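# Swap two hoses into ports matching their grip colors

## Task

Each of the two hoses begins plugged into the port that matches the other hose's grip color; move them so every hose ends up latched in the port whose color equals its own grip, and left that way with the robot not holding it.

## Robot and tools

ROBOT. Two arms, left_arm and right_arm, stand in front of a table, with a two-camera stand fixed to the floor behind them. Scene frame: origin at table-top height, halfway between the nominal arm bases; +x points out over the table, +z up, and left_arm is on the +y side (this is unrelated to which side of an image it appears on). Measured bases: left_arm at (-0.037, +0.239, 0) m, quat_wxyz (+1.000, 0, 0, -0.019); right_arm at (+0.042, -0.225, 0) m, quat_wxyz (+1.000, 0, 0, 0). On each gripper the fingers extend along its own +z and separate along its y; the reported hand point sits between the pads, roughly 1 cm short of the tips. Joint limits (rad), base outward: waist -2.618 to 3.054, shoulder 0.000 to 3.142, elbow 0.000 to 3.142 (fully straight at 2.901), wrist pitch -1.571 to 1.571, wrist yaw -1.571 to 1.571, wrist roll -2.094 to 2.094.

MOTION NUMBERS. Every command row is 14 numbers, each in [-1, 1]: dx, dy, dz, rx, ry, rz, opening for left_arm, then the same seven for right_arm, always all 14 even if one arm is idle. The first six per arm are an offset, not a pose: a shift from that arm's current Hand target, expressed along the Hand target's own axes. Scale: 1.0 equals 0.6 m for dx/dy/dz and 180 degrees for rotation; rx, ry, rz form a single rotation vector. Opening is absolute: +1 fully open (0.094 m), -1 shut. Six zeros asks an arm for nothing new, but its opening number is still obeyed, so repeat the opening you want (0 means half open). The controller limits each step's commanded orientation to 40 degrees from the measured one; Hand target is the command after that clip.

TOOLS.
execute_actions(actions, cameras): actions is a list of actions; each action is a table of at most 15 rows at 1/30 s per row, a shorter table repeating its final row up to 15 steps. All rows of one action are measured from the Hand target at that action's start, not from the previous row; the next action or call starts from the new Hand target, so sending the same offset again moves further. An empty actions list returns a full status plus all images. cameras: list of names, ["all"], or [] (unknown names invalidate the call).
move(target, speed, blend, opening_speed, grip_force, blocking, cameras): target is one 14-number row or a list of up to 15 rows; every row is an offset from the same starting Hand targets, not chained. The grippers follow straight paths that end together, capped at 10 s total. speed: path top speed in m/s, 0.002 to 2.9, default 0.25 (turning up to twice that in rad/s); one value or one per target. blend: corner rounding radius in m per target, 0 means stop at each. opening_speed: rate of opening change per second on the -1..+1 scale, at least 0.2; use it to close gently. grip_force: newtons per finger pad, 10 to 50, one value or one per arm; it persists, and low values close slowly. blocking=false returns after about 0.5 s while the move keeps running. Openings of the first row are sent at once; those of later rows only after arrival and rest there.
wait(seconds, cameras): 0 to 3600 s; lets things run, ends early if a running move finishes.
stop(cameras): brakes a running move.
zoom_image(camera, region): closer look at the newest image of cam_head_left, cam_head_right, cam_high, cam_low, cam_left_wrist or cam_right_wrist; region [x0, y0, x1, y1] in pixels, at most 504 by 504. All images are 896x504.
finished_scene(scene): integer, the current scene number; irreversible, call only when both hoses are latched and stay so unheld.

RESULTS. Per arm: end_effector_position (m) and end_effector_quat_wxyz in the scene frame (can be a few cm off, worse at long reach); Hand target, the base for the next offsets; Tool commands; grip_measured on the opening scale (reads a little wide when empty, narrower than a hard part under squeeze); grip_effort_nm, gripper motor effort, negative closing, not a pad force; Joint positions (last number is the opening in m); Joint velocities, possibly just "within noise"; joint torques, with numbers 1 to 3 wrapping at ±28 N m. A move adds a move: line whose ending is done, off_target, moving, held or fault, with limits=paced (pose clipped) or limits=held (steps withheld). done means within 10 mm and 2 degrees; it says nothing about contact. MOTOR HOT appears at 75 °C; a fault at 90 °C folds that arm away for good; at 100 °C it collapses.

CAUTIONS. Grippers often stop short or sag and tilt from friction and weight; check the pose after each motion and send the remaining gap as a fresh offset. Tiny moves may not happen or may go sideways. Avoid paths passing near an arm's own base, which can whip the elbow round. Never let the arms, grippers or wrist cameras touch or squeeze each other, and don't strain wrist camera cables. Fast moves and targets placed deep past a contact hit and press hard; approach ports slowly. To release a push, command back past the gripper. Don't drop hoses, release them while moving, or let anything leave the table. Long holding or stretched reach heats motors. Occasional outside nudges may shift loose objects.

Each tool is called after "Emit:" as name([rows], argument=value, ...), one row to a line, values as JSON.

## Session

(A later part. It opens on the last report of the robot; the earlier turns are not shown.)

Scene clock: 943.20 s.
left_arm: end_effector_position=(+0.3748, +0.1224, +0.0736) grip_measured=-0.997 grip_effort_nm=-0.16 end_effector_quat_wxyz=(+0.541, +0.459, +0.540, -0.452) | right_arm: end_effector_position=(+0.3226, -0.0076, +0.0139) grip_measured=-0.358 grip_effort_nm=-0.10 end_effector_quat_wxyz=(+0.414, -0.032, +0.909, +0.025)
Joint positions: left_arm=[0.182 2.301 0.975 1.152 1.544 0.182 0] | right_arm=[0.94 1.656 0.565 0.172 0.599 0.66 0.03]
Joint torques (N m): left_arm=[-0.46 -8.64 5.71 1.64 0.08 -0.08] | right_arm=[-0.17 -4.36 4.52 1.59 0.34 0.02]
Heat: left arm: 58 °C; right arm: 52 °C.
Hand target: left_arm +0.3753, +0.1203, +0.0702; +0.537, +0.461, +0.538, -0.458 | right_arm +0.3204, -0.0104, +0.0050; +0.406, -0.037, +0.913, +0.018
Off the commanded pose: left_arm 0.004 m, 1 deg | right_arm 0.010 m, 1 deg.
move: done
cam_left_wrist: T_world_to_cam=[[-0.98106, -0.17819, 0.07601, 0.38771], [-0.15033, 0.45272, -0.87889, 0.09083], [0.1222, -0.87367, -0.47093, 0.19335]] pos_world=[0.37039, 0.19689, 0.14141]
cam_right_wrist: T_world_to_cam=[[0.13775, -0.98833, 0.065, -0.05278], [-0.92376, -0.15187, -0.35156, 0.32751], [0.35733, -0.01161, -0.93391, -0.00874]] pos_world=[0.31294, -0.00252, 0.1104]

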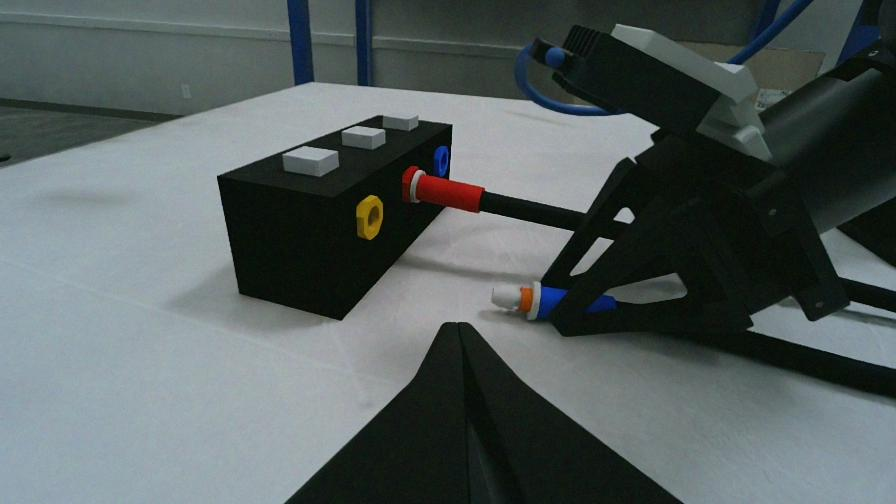

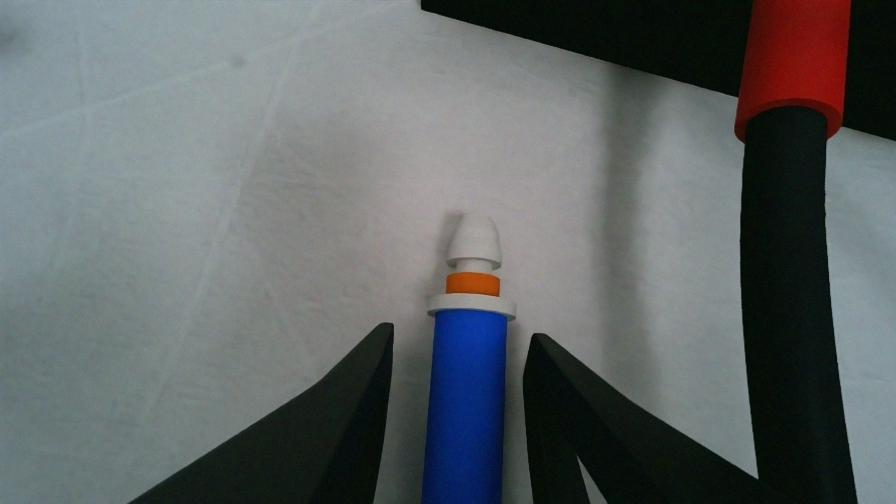

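Emit:
move([
  [0,0,0,0,0,0,-1,0,0,0,0,0,0,-1],
  [0,0,0,0,0,0,-1,-0.131,0.002,-0.1407,0,0,0,-1],
  [0,0,0,0,0,0,-1,-0.139,-0.157,-0.133,0.062,0.01,0.056,-1],
], speed=[0.05,0.1,0.12], opening_speed=0.8, cameras=["cam_left_wrist","cam_right_wrist","cam_high"])

Scene clock: 954.97 s.
left_arm: end_effector_position=(+0.3748, +0.1224, +0.0736) grip_measured=-0.997 grip_effort_nm=-0.15 end_effector_quat_wxyz=(+0.541, +0.459, +0.540, -0.452) | right_arm: end_effector_position=(+0.3263, -0.1001, +0.1170) grip_measured=-0.684 grip_effort_nm=-1.02 end_effector_quat_wxyz=(+0.386, +0.074, +0.919, -0.037)
Joint positions: left_arm=[0.182 2.301 0.975 1.152 1.544 0.182 0] | right_arm=[0.737 1.241 0.752 -0.524 0.602 0.72 0.015]
Joint torques (N m): left_arm=[-0.38 -8.69 5.65 1.67 0.07 -0.06] | right_arm=[-0.53 -5.52 5.93 1.25 0.52 0.14]
Heat: left arm: 58 °C; right arm: 51 °C.
Hand target: left_arm +0.3753, +0.1203, +0.0702; +0.537, +0.461, +0.538, -0.458 | right_arm +0.3248, -0.1048, +0.1203; +0.390, +0.082, +0.916, -0.036
Off the commanded pose: left_arm 0.004 m, 1 deg | right_arm 0.006 m, 1 deg.
move: done
cam_left_wrist: T_world_to_cam=[[-0.98106, -0.17819, 0.07601, 0.38771], [-0.15033, 0.45272, -0.87889, 0.09083], [0.1222, -0.87367, -0.47093, 0.19335]] pos_world=[0.37039, 0.19689, 0.14141]
cam_right_wrist: T_world_to_cam=[[-0.10147, -0.99072, 0.09047, -0.07661], [-0.95294, 0.07068, -0.2948, 0.37833], [0.28567, -0.11612, -0.95127, 0.10006]] pos_world=[0.32417, -0.09102, 0.21365]
Images, in order (width x height): cam_high 896x504, cam_left_wrist 896x504, cam_right_wrist 896x504.

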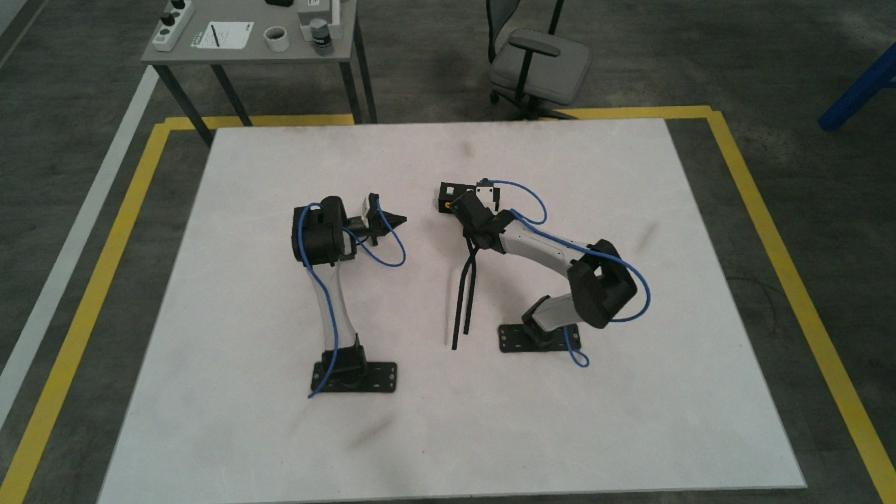

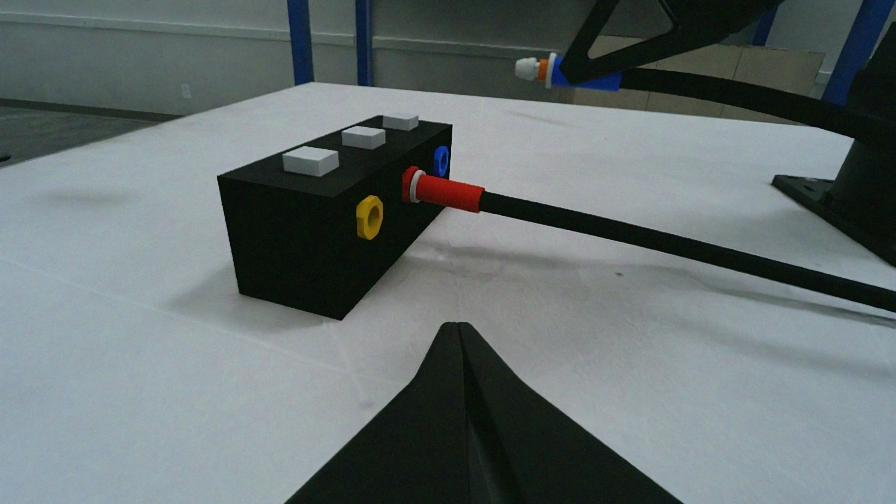

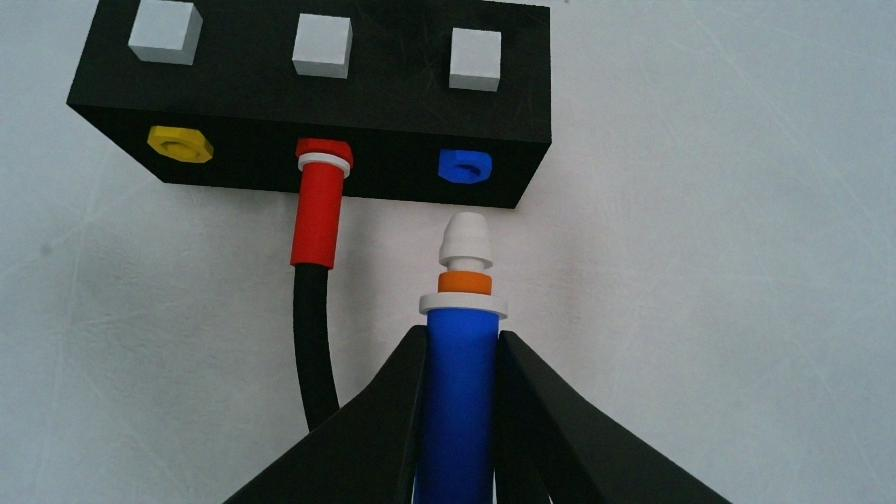

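Emit:
move(target=[0,0,0,0,0,0,-1,0.0432,0.001,0.105,0,0,0,-1], speed=0.1, cameras=["cam_left_wrist","cam_right_wrist"])

Emit:
zoom_image(camera="cam_left_wrist", region=[380, 100, 540, 236])

Scene clock: 961.33 s.
left_arm: end_effector_position=(+0.3748, +0.1224, +0.0736) grip_measured=-0.997 grip_effort_nm=-0.15 end_effector_quat_wxyz=(+0.541, +0.459, +0.540, -0.452) | right_arm: end_effector_position=(+0.3522, -0.1076, +0.0648) grip_measured=-0.684 grip_effort_nm=-1.02 end_effector_quat_wxyz=(+0.397, +0.085, +0.913, -0.032)
Joint positions: left_arm=[0.182 2.301 0.975 1.152 1.544 0.182 0] | right_arm=[0.646 1.385 0.605 -0.16 0.563 0.644 0.015]
Joint torques (N m): left_arm=[-0.46 -8.7 5.7 1.66 0.07 -0.1] | right_arm=[-0.54 -3.23 5.56 1.6 0.33 0.01]
Heat: left arm: 58 °C; right arm: 50 °C.
Hand target: left_arm +0.3753, +0.1203, +0.0702; +0.537, +0.461, +0.538, -0.458 | right_arm +0.3519, -0.1093, +0.0578; +0.390, +0.082, +0.916, -0.036
Off the commanded pose: left_arm 0.004 m, 1 deg | right_arm 0.007 m, 1 deg.
move: done
cam_left_wrist: T_world_to_cam=[[-0.98106, -0.17819, 0.07601, 0.38771], [-0.15033, 0.45272, -0.87889, 0.09083], [0.1222, -0.87367, -0.47093, 0.19335]] pos_world=[0.37039, 0.19689, 0.14141]
cam_right_wrist: T_world_to_cam=[[-0.11967, -0.99027, 0.07108, -0.06888], [-0.9439, 0.09128, -0.31736, 0.38858], [0.30778, -0.10508, -0.94564, 0.03522]] pos_world=[0.3477, -0.09998, 0.16152]

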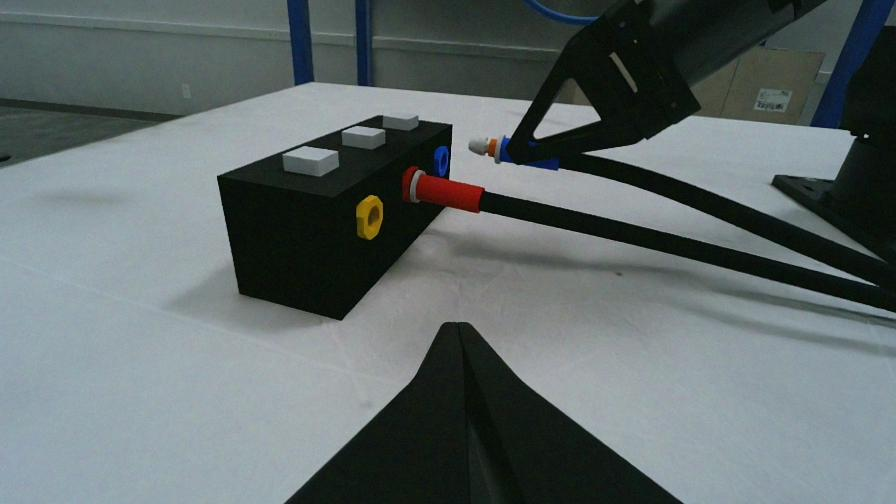

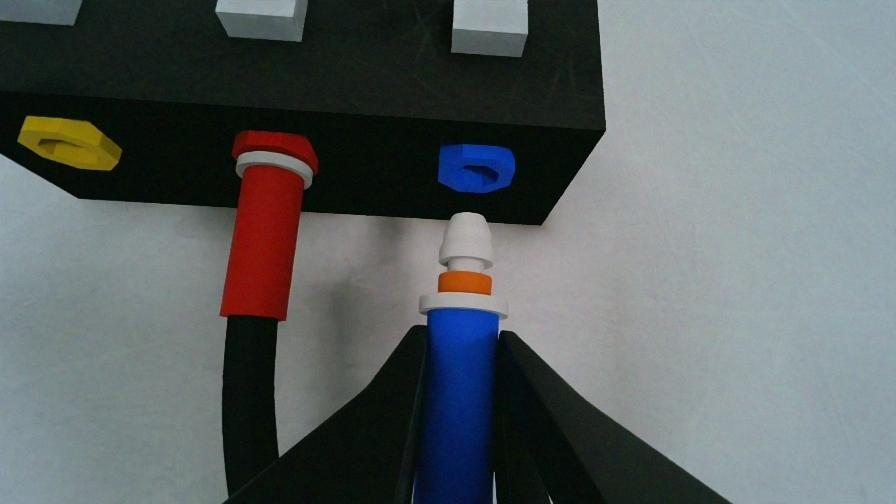

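Scaled by 3.150 from the camera's image (finer frame: 1280x720).

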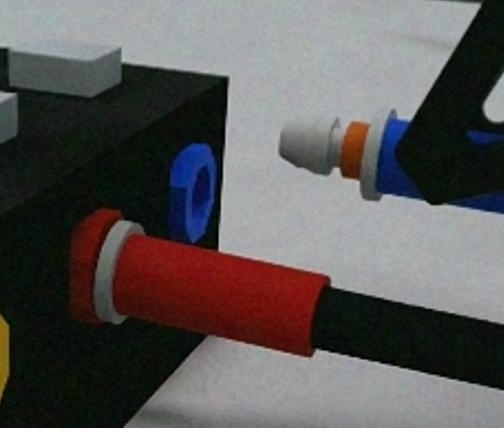

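Emit:
move(target=[0,0,0,0,0,0,-1,0.01,0.001,0.0232,0,0,0,-1], speed=0.06, cameras=["cam_left_wrist","cam_right_wrist"])

Emit:
zoom_image(camera="cam_left_wrist", region=[380, 100, 540, 236])

Scene clock: 965.00 s.
left_arm: end_effector_position=(+0.3748, +0.1224, +0.0736) grip_measured=-0.997 grip_effort_nm=-0.16 end_effector_quat_wxyz=(+0.541, +0.459, +0.540, -0.452) | right_arm: end_effector_position=(+0.3580, -0.1081, +0.0503) grip_measured=-0.684 grip_effort_nm=-1.02 end_effector_quat_wxyz=(+0.396, +0.085, +0.914, -0.032)
Joint positions: left_arm=[0.182 2.301 0.975 1.152 1.544 0.182 0] | right_arm=[0.629 1.444 0.583 -0.073 0.553 0.628 0.015]
Joint torques (N m): left_arm=[-0.47 -8.68 5.72 1.66 0.06 -0.07] | right_arm=[-0.55 -3.51 5.49 1.62 0.32 0.01]
Heat: left arm: 58 °C; right arm: 50 °C.
Hand target: left_arm +0.3753, +0.1203, +0.0702; +0.537, +0.461, +0.538, -0.458 | right_arm +0.3579, -0.1098, +0.0440; +0.391, +0.082, +0.916, -0.036
Off the commanded pose: left_arm 0.004 m, 1 deg | right_arm 0.007 m, 1 deg.
move: done
cam_left_wrist: T_world_to_cam=[[-0.98106, -0.17819, 0.07601, 0.38771], [-0.15033, 0.45272, -0.87889, 0.09083], [0.1222, -0.87367, -0.47093, 0.19335]] pos_world=[0.37039, 0.19689, 0.14141]
cam_right_wrist: T_world_to_cam=[[-0.11976, -0.99017, 0.07225, -0.06775], [-0.94438, 0.09117, -0.31598, 0.38964], [0.30628, -0.10607, -0.94601, 0.02009]] pos_world=[0.3537, -0.10048, 0.14702]

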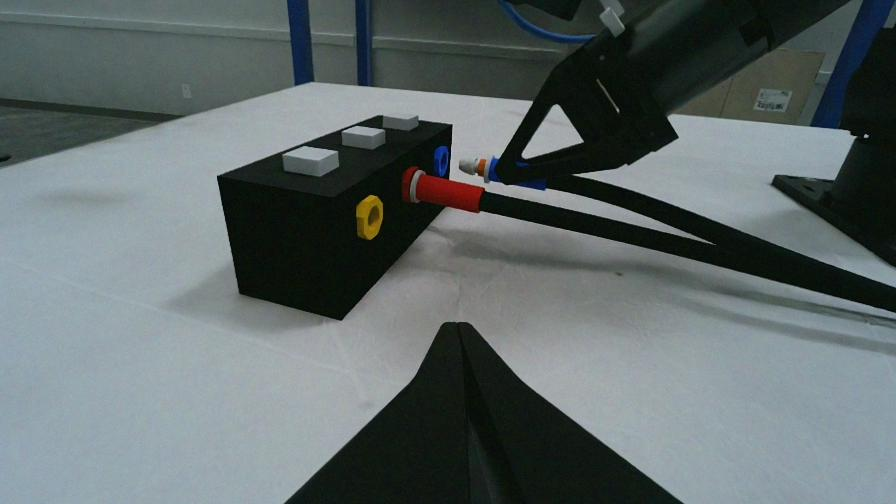

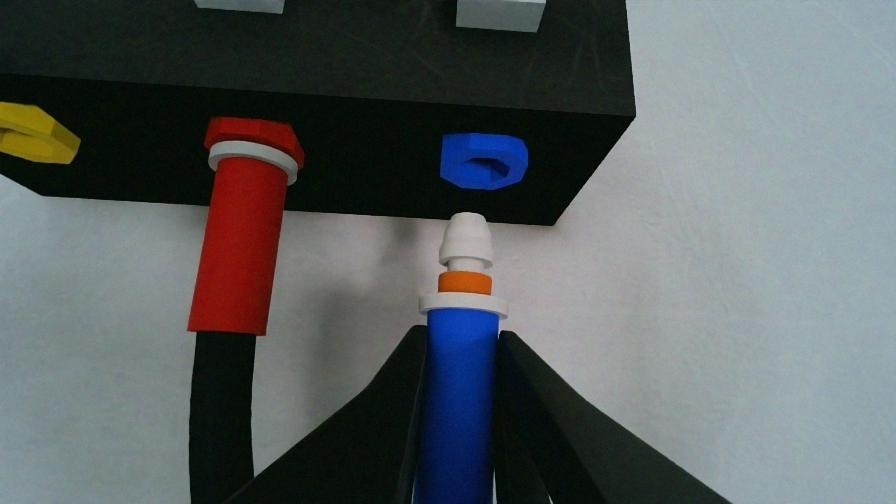

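Scaled by 3.150 from the camera's image (finer frame: 1280x720).

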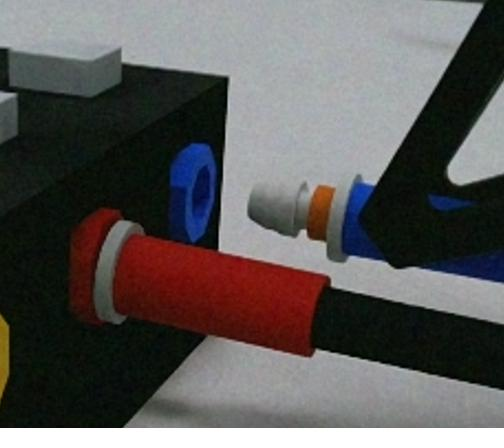

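Emit:
move(target=[0,0,0,0,0,0,-1,-0.0192,-0.0058,0.0155,0,0,0,-1], speed=0.05, cameras=["cam_left_wrist","cam_right_wrist"])

Emit:
zoom_image(camera="cam_left_wrist", region=[380, 100, 540, 236])

Scene clock: 970.07 s.
left_arm: end_effector_position=(+0.3748, +0.1224, +0.0736) grip_measured=-0.997 grip_effort_nm=-0.15 end_effector_quat_wxyz=(+0.541, +0.459, +0.540, -0.452) | right_arm: end_effector_position=(+0.3651, -0.1190, +0.0442) grip_measured=-0.684 grip_effort_nm=-1.02 end_effector_quat_wxyz=(+0.388, +0.083, +0.917, -0.040)
Joint positions: left_arm=[0.182 2.301 0.975 1.152 1.544 0.182 0] | right_arm=[0.575 1.467 0.583 -0.048 0.522 0.579 0.015]
Joint torques (N m): left_arm=[-0.49 -8.65 5.7 1.65 0.08 -0.07] | right_arm=[-0.49 -3.58 7.42 1.61 0.28 0.01]
Heat: left arm: 58 °C; right arm: 50 °C.
Hand target: left_arm +0.3753, +0.1203, +0.0702; +0.537, +0.461, +0.538, -0.458 | right_arm +0.3717, -0.1157, +0.0459; +0.390, +0.082, +0.916, -0.036
Off the commanded pose: left_arm 0.004 m, 1 deg | right_arm 0.008 m, 1 deg.
move: done
cam_left_wrist: T_world_to_cam=[[-0.98106, -0.17819, 0.07601, 0.38771], [-0.15033, 0.45272, -0.87889, 0.09083], [0.1222, -0.87367, -0.47093, 0.19335]] pos_world=[0.37039, 0.19689, 0.14141]
cam_right_wrist: T_world_to_cam=[[-0.11987, -0.98887, 0.08812, -0.07772], [-0.95024, 0.08858, -0.29866, 0.39642], [0.28753, -0.11953, -0.95028, 0.01642]] pos_world=[0.36266, -0.11001, 0.14084]

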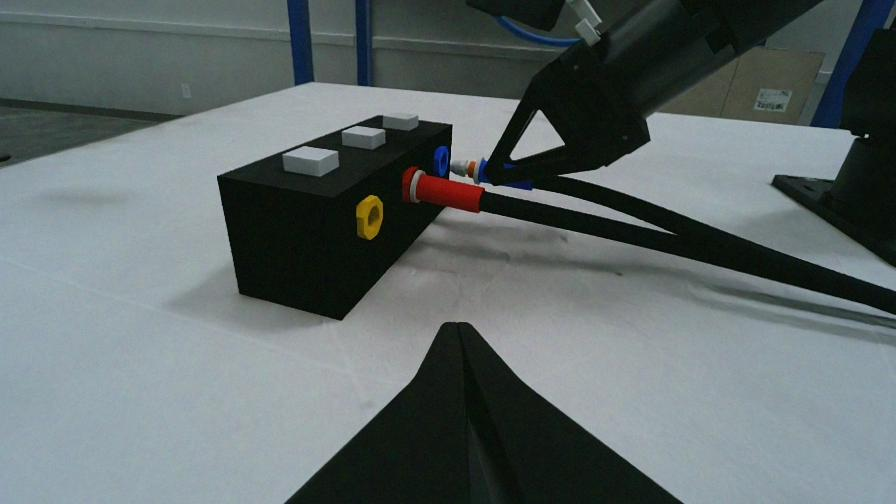

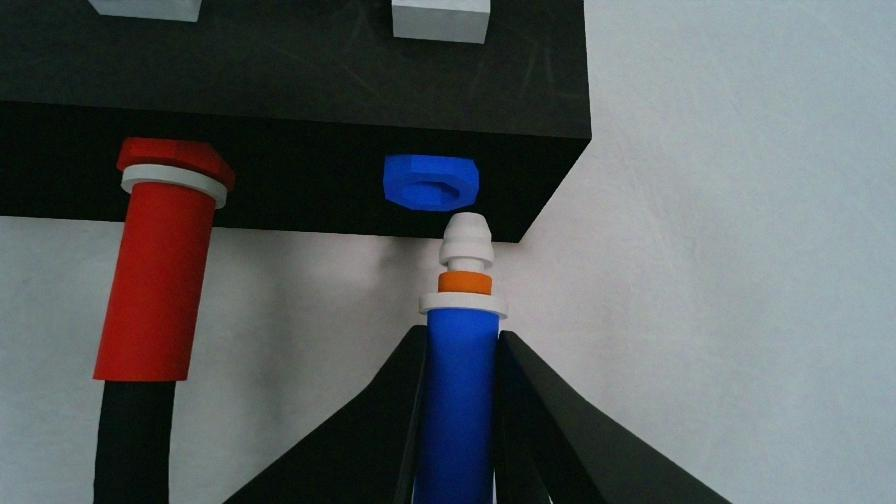

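Scaled by 3.150 from the camera's image (finer frame: 1280x720).

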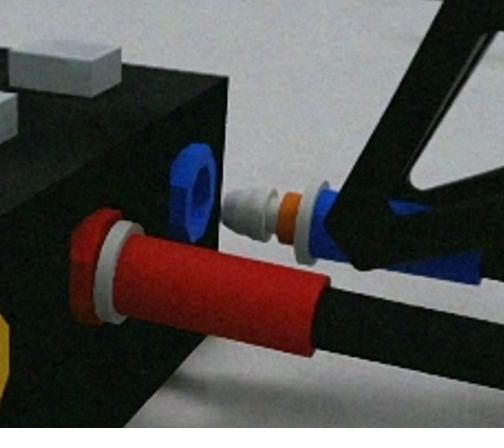

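Emit:
move(target=[0,0,0,0,0,0,-1,-0.01,0.014,-0.0128,0,0,0,-1], speed=0.05, cameras=["cam_left_wrist","cam_right_wrist"])

Emit:
zoom_image(camera="cam_left_wrist", region=[380, 100, 540, 236])

Scene clock: 973.87 s.
left_arm: end_effector_position=(+0.3748, +0.1224, +0.0736) grip_measured=-0.997 grip_effort_nm=-0.16 end_effector_quat_wxyz=(+0.541, +0.459, +0.540, -0.452) | right_arm: end_effector_position=(+0.3671, -0.1109, +0.0514) grip_measured=-0.684 grip_effort_nm=-1.02 end_effector_quat_wxyz=(+0.386, +0.078, +0.918, -0.037)
Joint positions: left_arm=[0.182 2.301 0.975 1.152 1.544 0.182 0] | right_arm=[0.592 1.467 0.622 -0.093 0.521 0.587 0.015]
Joint torques (N m): left_arm=[-0.42 -8.7 5.64 1.67 0.07 -0.09] | right_arm=[0.46 -4.19 7.94 1.41 0.49 0.15]
Heat: left arm: 58 °C; right arm: 50 °C.
Hand target: left_arm +0.3753, +0.1203, +0.0702; +0.537, +0.461, +0.538, -0.458 | right_arm +0.3718, -0.1073, +0.0554; +0.390, +0.082, +0.916, -0.036
Off the commanded pose: left_arm 0.004 m, 1 deg | right_arm 0.007 m, 1 deg.
move: done
cam_left_wrist: T_world_to_cam=[[-0.98106, -0.17819, 0.07601, 0.38771], [-0.15033, 0.45272, -0.87889, 0.09083], [0.1222, -0.87367, -0.47093, 0.19335]] pos_world=[0.37039, 0.19689, 0.14141]
cam_right_wrist: T_world_to_cam=[[-0.10796, -0.99042, 0.08606, -0.07446], [-0.95238, 0.07821, -0.29472, 0.39932], [0.28517, -0.11378, -0.9517, 0.02527]] pos_world=[0.36506, -0.10211, 0.14814]

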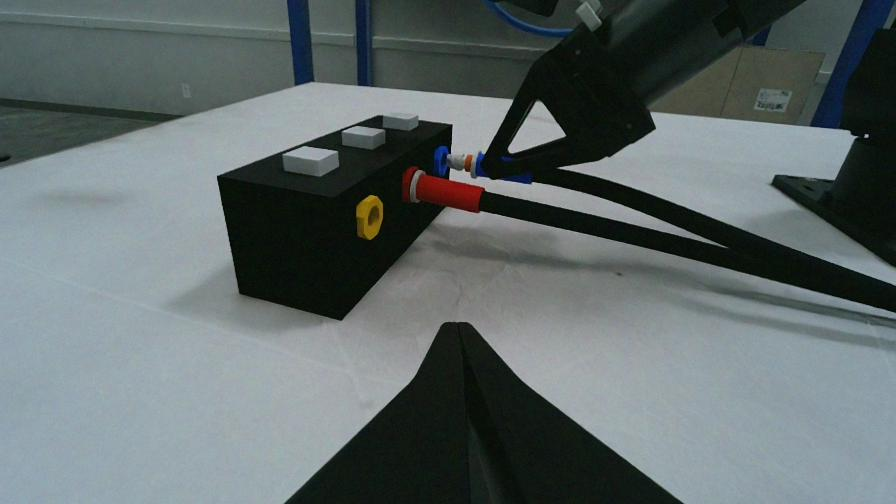

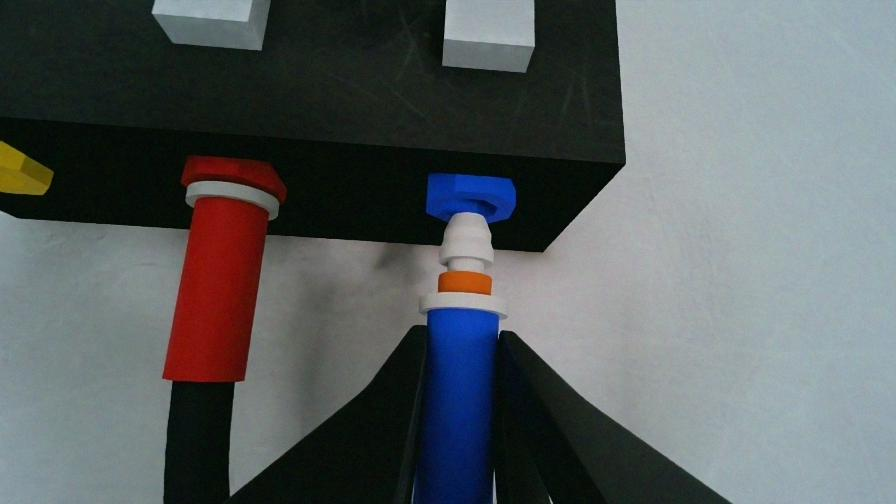

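Scaled by 3.150 from the camera's image (finer frame: 1280x720).

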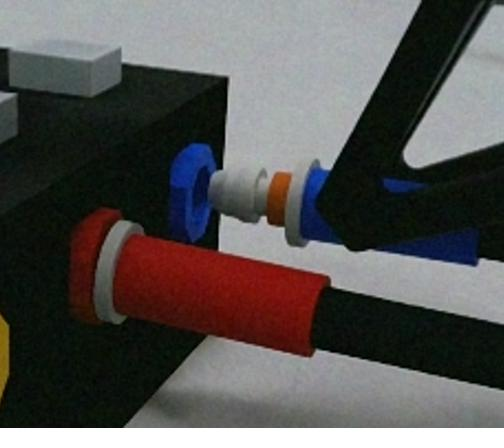

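Emit:
move(target=[0,0,0,0,0,0,-1,-0.0165,-0.0023,0.0247,0,0,0,-1], speed=0.05, cameras=["cam_left_wrist","cam_right_wrist"])

Emit:
zoom_image(camera="cam_left_wrist", region=[380, 100, 540, 236])

Scene clock: 978.00 s.
left_arm: end_effector_position=(+0.3748, +0.1224, +0.0736) grip_measured=-0.997 grip_effort_nm=-0.16 end_effector_quat_wxyz=(+0.541, +0.459, +0.540, -0.452) | right_arm: end_effector_position=(+0.3796, -0.1149, +0.0498) grip_measured=-0.684 grip_effort_nm=-1.02 end_effector_quat_wxyz=(+0.386, +0.081, +0.918, -0.040)
Joint positions: left_arm=[0.182 2.301 0.975 1.152 1.544 0.182 0] | right_arm=[0.556 1.509 0.65 -0.069 0.508 0.56 0.015]
Joint torques (N m): left_arm=[-0.43 -8.76 5.75 1.66 0.06 -0.09] | right_arm=[-0.69 -3.84 7.99 1.68 0.28 0.01]
Heat: left arm: 58 °C; right arm: 50 °C.
Hand target: left_arm +0.3753, +0.1203, +0.0702; +0.537, +0.461, +0.538, -0.458 | right_arm +0.3888, -0.1118, +0.0524; +0.391, +0.082, +0.916, -0.036
Off the commanded pose: left_arm 0.004 m, 1 deg | right_arm 0.010 m, 1 deg.
move: done
cam_left_wrist: T_world_to_cam=[[-0.98106, -0.17819, 0.07601, 0.38771], [-0.15033, 0.45272, -0.87889, 0.09083], [0.1222, -0.87367, -0.47093, 0.19335]] pos_world=[0.37039, 0.19689, 0.14141]
cam_right_wrist: T_world_to_cam=[[-0.11649, -0.98901, 0.09102, -0.07379], [-0.95199, 0.08507, -0.29407, 0.41157], [0.28309, -0.1209, -0.95144, 0.01966]] pos_world=[0.37765, -0.10561, 0.14645]

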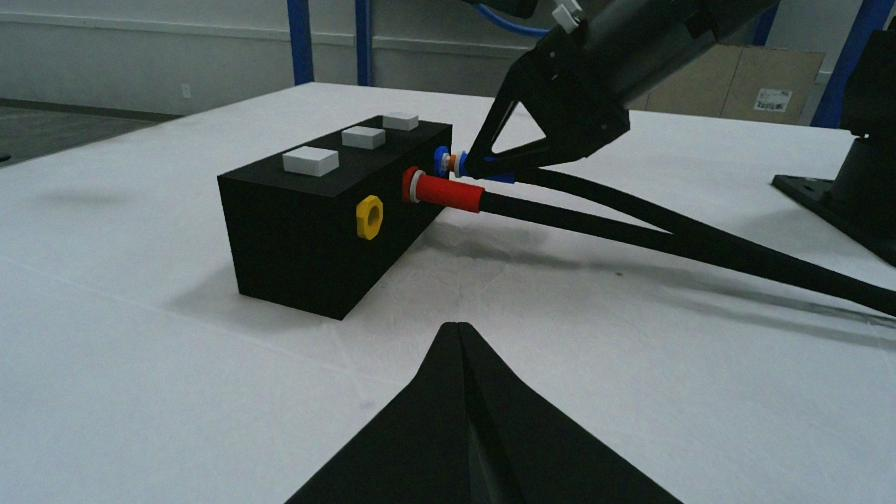

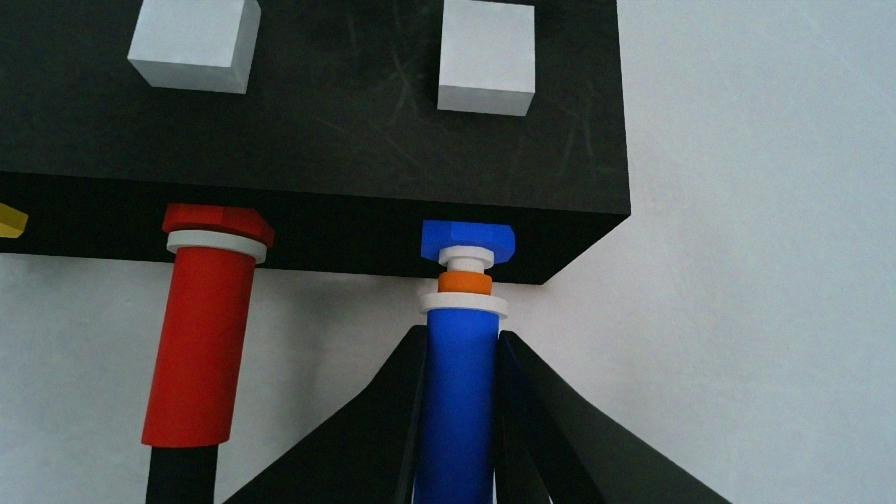

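Scaled by 3.150 from the camera's image (finer frame: 1280x720).

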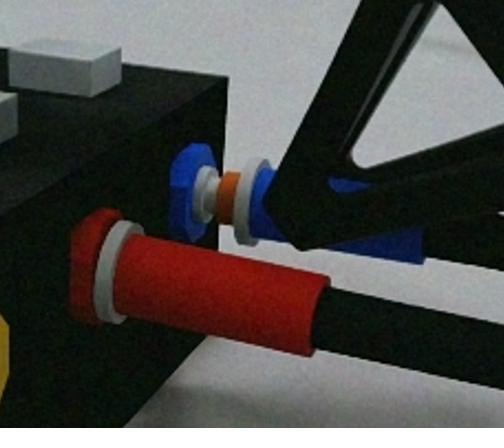

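Emit:
move(target=[0,0,0,0,0,0,-1,-0.07,0.0072,0.025,0.024,-0.08,0.023,-1], speed=0.06, cameras=["cam_left_wrist","cam_right_wrist"])

Emit:
zoom_image(camera="cam_left_wrist", region=[380, 100, 540, 236])

Scene clock: 984.40 s.
left_arm: end_effector_position=(+0.3748, +0.1224, +0.0736) grip_measured=-0.997 grip_effort_nm=-0.16 end_effector_quat_wxyz=(+0.541, +0.459, +0.540, -0.452) | right_arm: end_effector_position=(+0.3873, -0.1147, +0.0477) grip_measured=-0.685 grip_effort_nm=-1.02 end_effector_quat_wxyz=(+0.419, +0.081, +0.901, -0.083)
Joint positions: left_arm=[0.182 2.301 0.975 1.152 1.544 0.182 0] | right_arm=[0.601 1.58 0.65 0.014 0.642 0.555 0.015]
Joint torques (N m): left_arm=[-0.46 -8.66 5.74 1.69 0.09 -0.11] | right_arm=[-2.58 -3.04 7.65 3.64 1.22 -0.04]
Heat: left arm: 58 °C; right arm: 51 °C.
Hand target: left_arm +0.3753, +0.1203, +0.0702; +0.537, +0.461, +0.538, -0.458 | right_arm +0.4288, -0.1145, +0.0722; +0.500, +0.124, +0.855, -0.066
Off the commanded pose: left_arm 0.004 m, 1 deg | right_arm 0.048 m, 12 deg.
move: off_target (right_arm)
cam_left_wrist: T_world_to_cam=[[-0.98106, -0.17819, 0.07601, 0.38771], [-0.15033, 0.45272, -0.87889, 0.09083], [0.1222, -0.87367, -0.47093, 0.19335]] pos_world=[0.37039, 0.19689, 0.14141]
cam_right_wrist: T_world_to_cam=[[-0.15791, -0.97346, 0.16567, -0.05826], [-0.92681, 0.08823, -0.36501, 0.41231], [0.3407, -0.21118, -0.91614, -0.01881]] pos_world=[0.37934, -0.09706, 0.14291]

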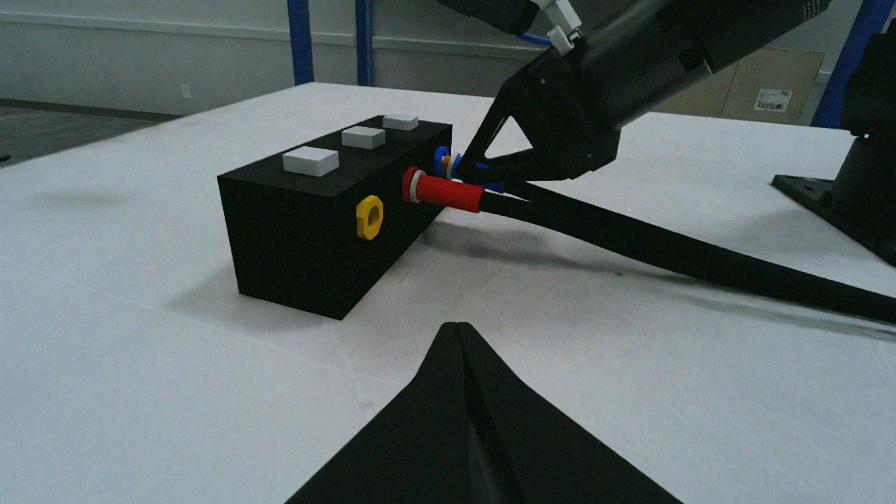

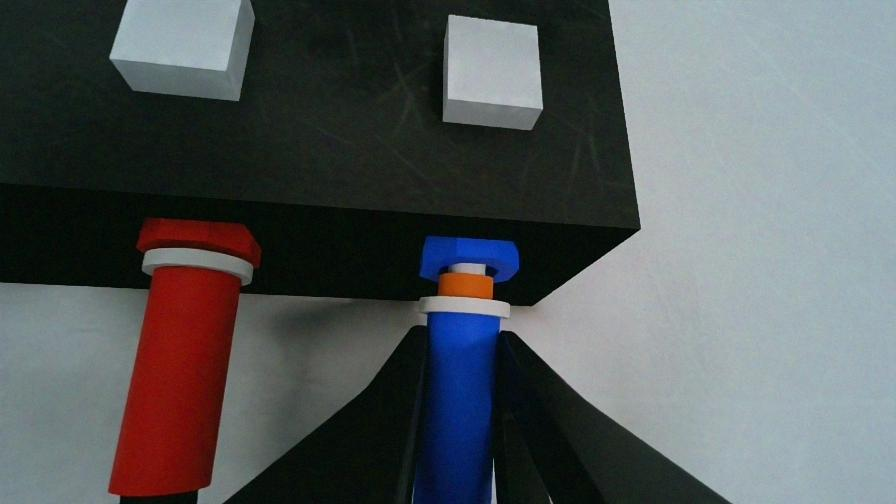

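Scaled by 3.150 from the camera's image (finer frame: 1280x720).

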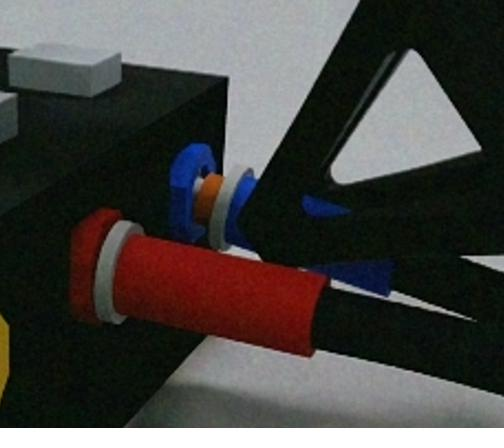

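Emit:
move(target=[0,0,0,0,0,0,-1,-0.0637,0.009,0.011,0.0145,-0.02,0.008,-1], speed=0.06, cameras=["cam_left_wrist","cam_right_wrist"])

Emit:
zoom_image(camera="cam_left_wrist", region=[380, 100, 540, 236])

Scene clock: 988.97 s.
left_arm: end_effector_position=(+0.3748, +0.1224, +0.0736) grip_measured=-0.997 grip_effort_nm=-0.15 end_effector_quat_wxyz=(+0.541, +0.459, +0.540, -0.452) | right_arm: end_effector_position=(+0.3881, -0.1150, +0.0499) grip_measured=-0.685 grip_effort_nm=-1.02 end_effector_quat_wxyz=(+0.408, +0.074, +0.905, -0.097)
Joint positions: left_arm=[0.182 2.301 0.975 1.152 1.544 0.182 0] | right_arm=[0.601 1.587 0.686 -0.049 0.648 0.549 0.015]
Joint torques (N m): left_arm=[-0.46 -8.69 5.72 1.68 0.06 -0.07] | right_arm=[-3.55 -4.75 12.01 3.62 1.9 0]
Heat: left arm: 58 °C; right arm: 53 °C.
Hand target: left_arm +0.3753, +0.1203, +0.0702; +0.537, +0.461, +0.538, -0.458 | right_arm +0.4538, -0.1166, +0.1023; +0.524, +0.144, +0.835, -0.084
Off the commanded pose: left_arm 0.004 m, 1 deg | right_arm 0.084 m, 18 deg.
move: off_target (right_arm)
cam_left_wrist: T_world_to_cam=[[-0.98106, -0.17819, 0.07601, 0.38771], [-0.15033, 0.45272, -0.87889, 0.09083], [0.1222, -0.87367, -0.47093, 0.19335]] pos_world=[0.37039, 0.19689, 0.14141]
cam_right_wrist: T_world_to_cam=[[-0.15226, -0.9686, 0.19654, -0.06203], [-0.93614, 0.07756, -0.34297, 0.41516], [0.31696, -0.23621, -0.91855, -0.0107]] pos_world=[0.3826, -0.09481, 0.14475]

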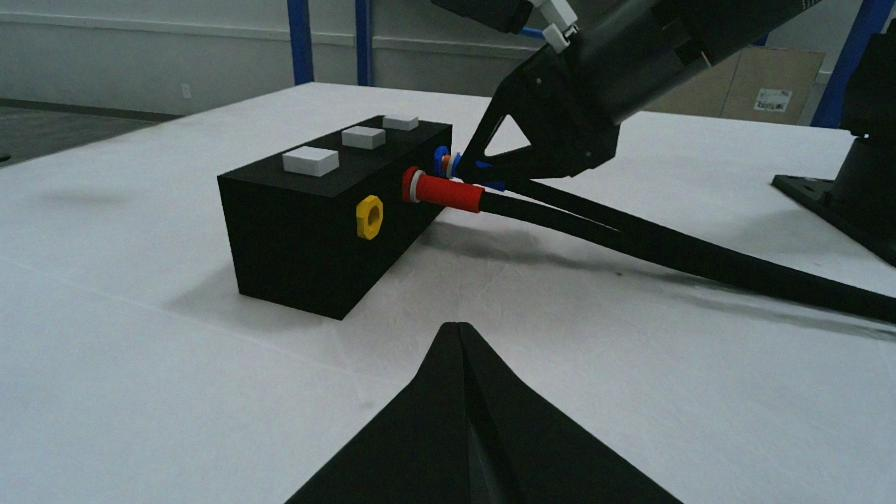

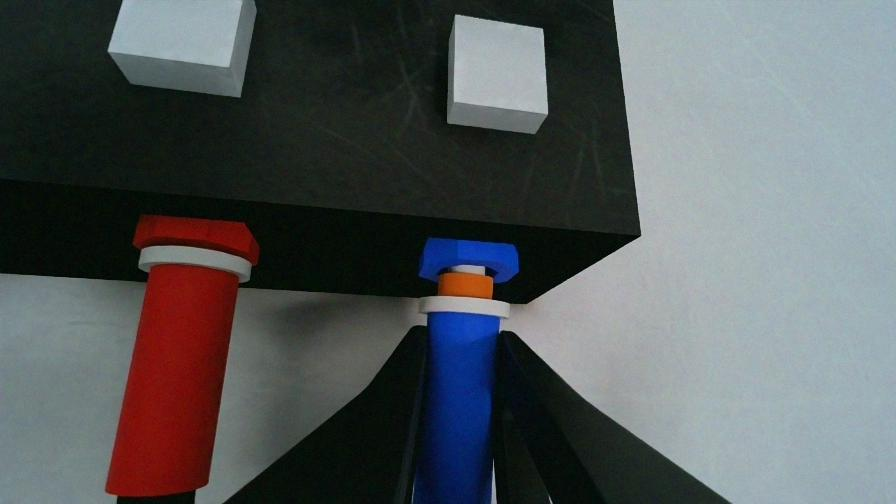

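Scaled by 3.150 from the camera's image (finer frame: 1280x720).

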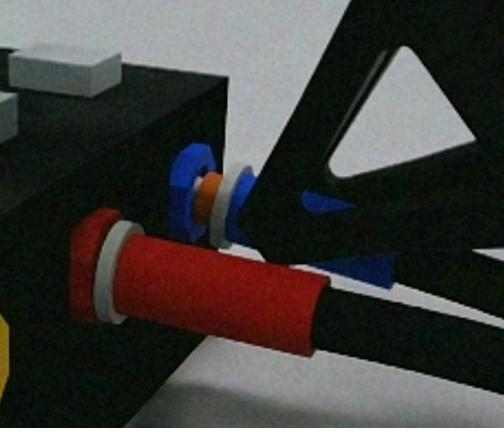

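Emit:
move(target=[0,0,0,0,0,0,-1,-0.038,0.009,0.025,0.0145,0.02,0.008,-1], speed=0.06, cameras=["cam_left_wrist","cam_right_wrist"])

Emit:
zoom_image(camera="cam_left_wrist", region=[380, 100, 540, 236])

Scene clock: 992.53 s.
left_arm: end_effector_position=(+0.3748, +0.1224, +0.0736) grip_measured=-0.997 grip_effort_nm=-0.16 end_effector_quat_wxyz=(+0.541, +0.459, +0.540, -0.452) | right_arm: end_effector_position=(+0.3903, -0.1143, +0.0548) grip_measured=-0.685 grip_effort_nm=-1.02 end_effector_quat_wxyz=(+0.339, +0.083, +0.931, -0.103)
Joint positions: left_arm=[0.182 2.301 0.975 1.152 1.544 0.182 0] | right_arm=[0.568 1.623 0.859 -0.332 0.571 0.605 0.015]
Joint torques (N m): left_arm=[-0.39 -8.69 5.78 1.67 0.09 -0.1] | right_arm=[-3.78 -6.45 13.03 3.68 2.47 0.25]
Heat: left arm: 58 °C; right arm: 55 °C.
Hand target: left_arm +0.3753, +0.1203, +0.0702; +0.537, +0.461, +0.538, -0.458 | right_arm +0.4777, -0.1192, +0.1163; +0.495, +0.169, +0.847, -0.091
Off the commanded pose: left_arm 0.004 m, 1 deg | right_arm 0.107 m, 23 deg.
move: off_target (right_arm)
cam_left_wrist: T_world_to_cam=[[-0.98106, -0.17819, 0.07601, 0.38771], [-0.15033, 0.45272, -0.87889, 0.09083], [0.1222, -0.87367, -0.47093, 0.19335]] pos_world=[0.37039, 0.19689, 0.14141]
cam_right_wrist: T_world_to_cam=[[-0.15374, -0.96597, 0.20801, -0.06167], [-0.9729, 0.11118, -0.20273, 0.42939], [0.1727, -0.23354, -0.95689, 0.05199]] pos_world=[0.39929, -0.09518, 0.14962]

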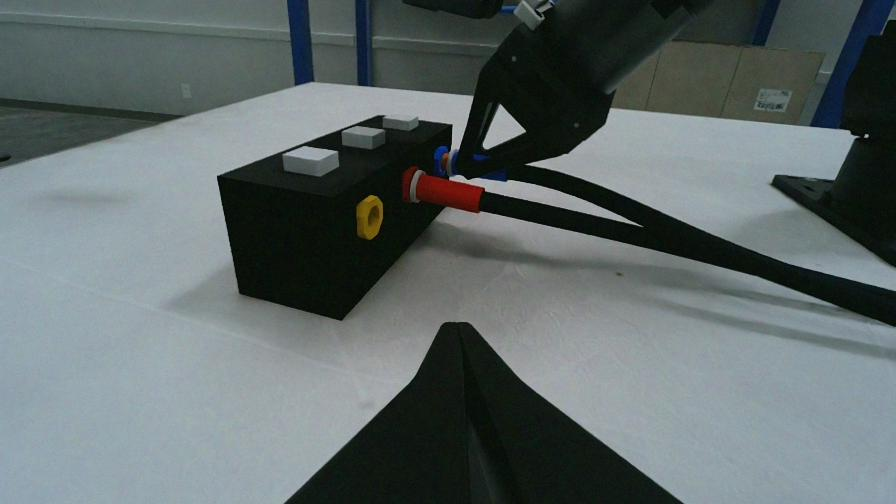

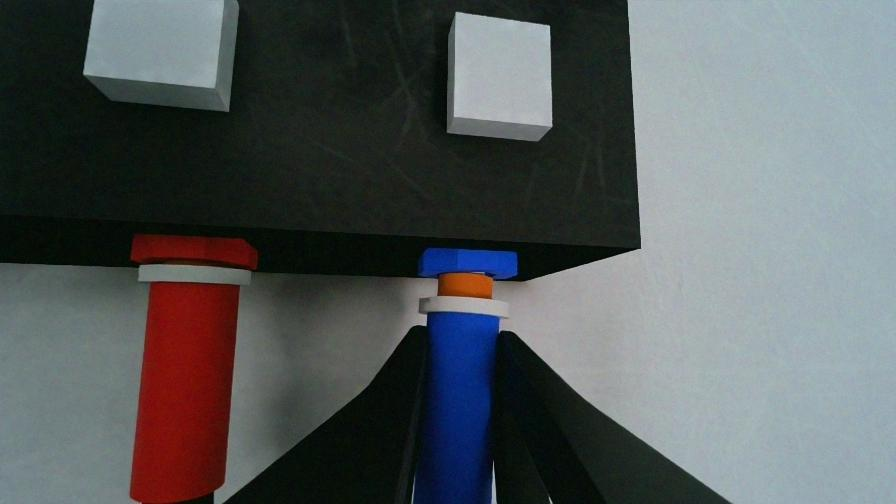

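Scaled by 3.150 from the camera's image (finer frame: 1280x720).

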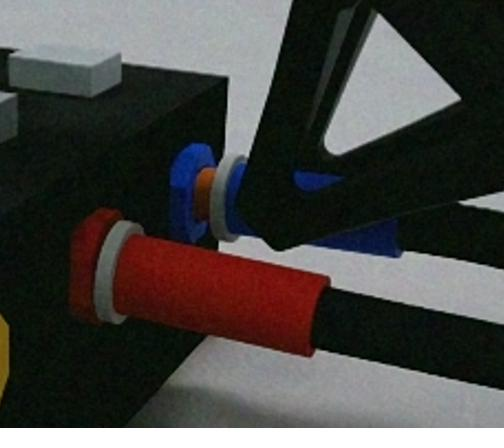

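Emit:
move(target=[0,0,0,0,0,0,-1,-0.028,0.016,0.049,0,-0.07,0,-1], speed=0.06, cameras=["cam_left_wrist","cam_right_wrist"])

Emit:
zoom_image(camera="cam_left_wrist", region=[380, 100, 540, 236])

Scene clock: 998.77 s.
left_arm: end_effector_position=(+0.3748, +0.1224, +0.0736) grip_measured=-0.997 grip_effort_nm=-0.15 end_effector_quat_wxyz=(+0.541, +0.459, +0.540, -0.452) | right_arm: end_effector_position=(+0.3977, -0.1164, +0.0544) grip_measured=-0.685 grip_effort_nm=-1.02 end_effector_quat_wxyz=(+0.353, +0.061, +0.925, -0.128)
Joint positions: left_arm=[0.182 2.301 0.975 1.152 1.544 0.182 0] | right_arm=[0.571 1.65 0.859 -0.288 0.618 0.543 0.015]
Joint torques (N m): left_arm=[-0.43 -8.75 5.72 1.66 0.07 -0.07] | right_arm=[-4.6 -4.67 11.45 5.25 3.09 0.12]
Heat: left arm: 58 °C; right arm: 60 °C.
Hand target: left_arm +0.3753, +0.1203, +0.0702; +0.537, +0.461, +0.538, -0.458 | right_arm +0.5127, -0.1233, +0.1166; +0.585, +0.158, +0.788, -0.109
Off the commanded pose: left_arm 0.004 m, 1 deg | right_arm 0.131 m, 33 deg.
move: off_target (right_arm)
cam_left_wrist: T_world_to_cam=[[-0.98106, -0.17819, 0.07601, 0.38771], [-0.15033, 0.45272, -0.87889, 0.09083], [0.1222, -0.87367, -0.47093, 0.19335]] pos_world=[0.37039, 0.19689, 0.14141]
cam_right_wrist: T_world_to_cam=[[-0.13362, -0.9544, 0.26695, -0.07237], [-0.9708, 0.0719, -0.22887, 0.43268], [0.19924, -0.28974, -0.93614, 0.03167]] pos_world=[0.40406, -0.09101, 0.14799]

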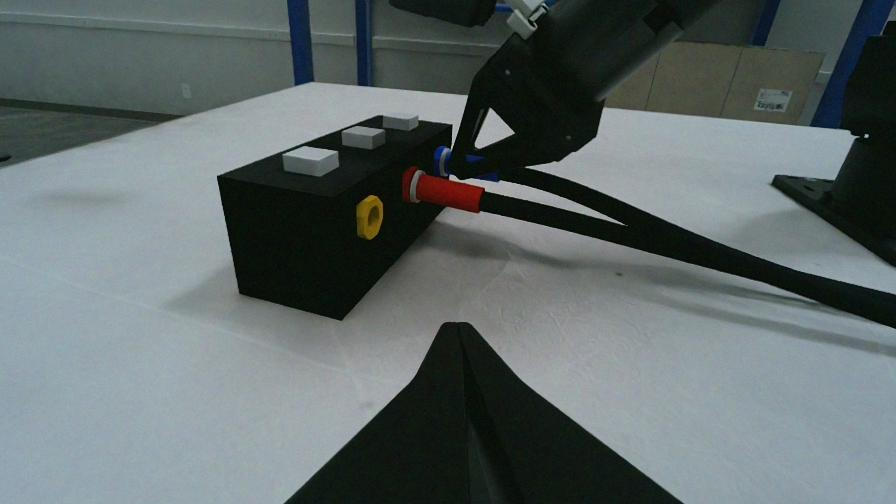

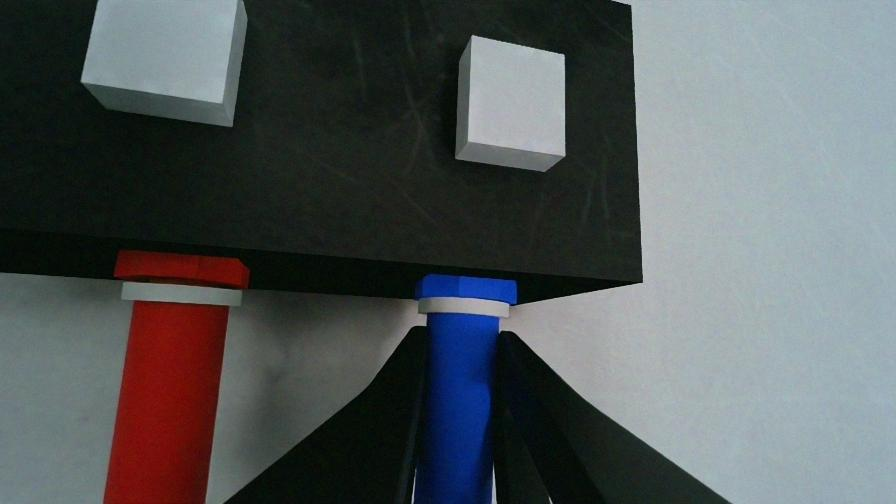

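Scaled by 3.150 from the camera's image (finer frame: 1280x720).

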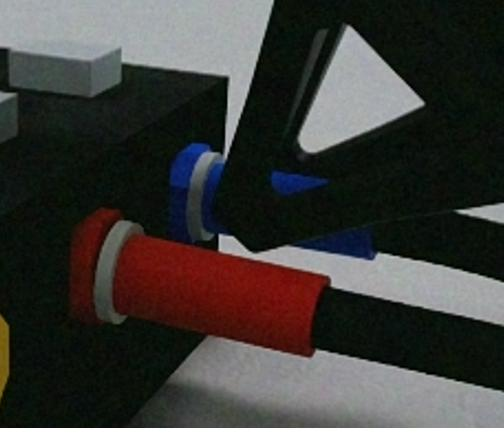

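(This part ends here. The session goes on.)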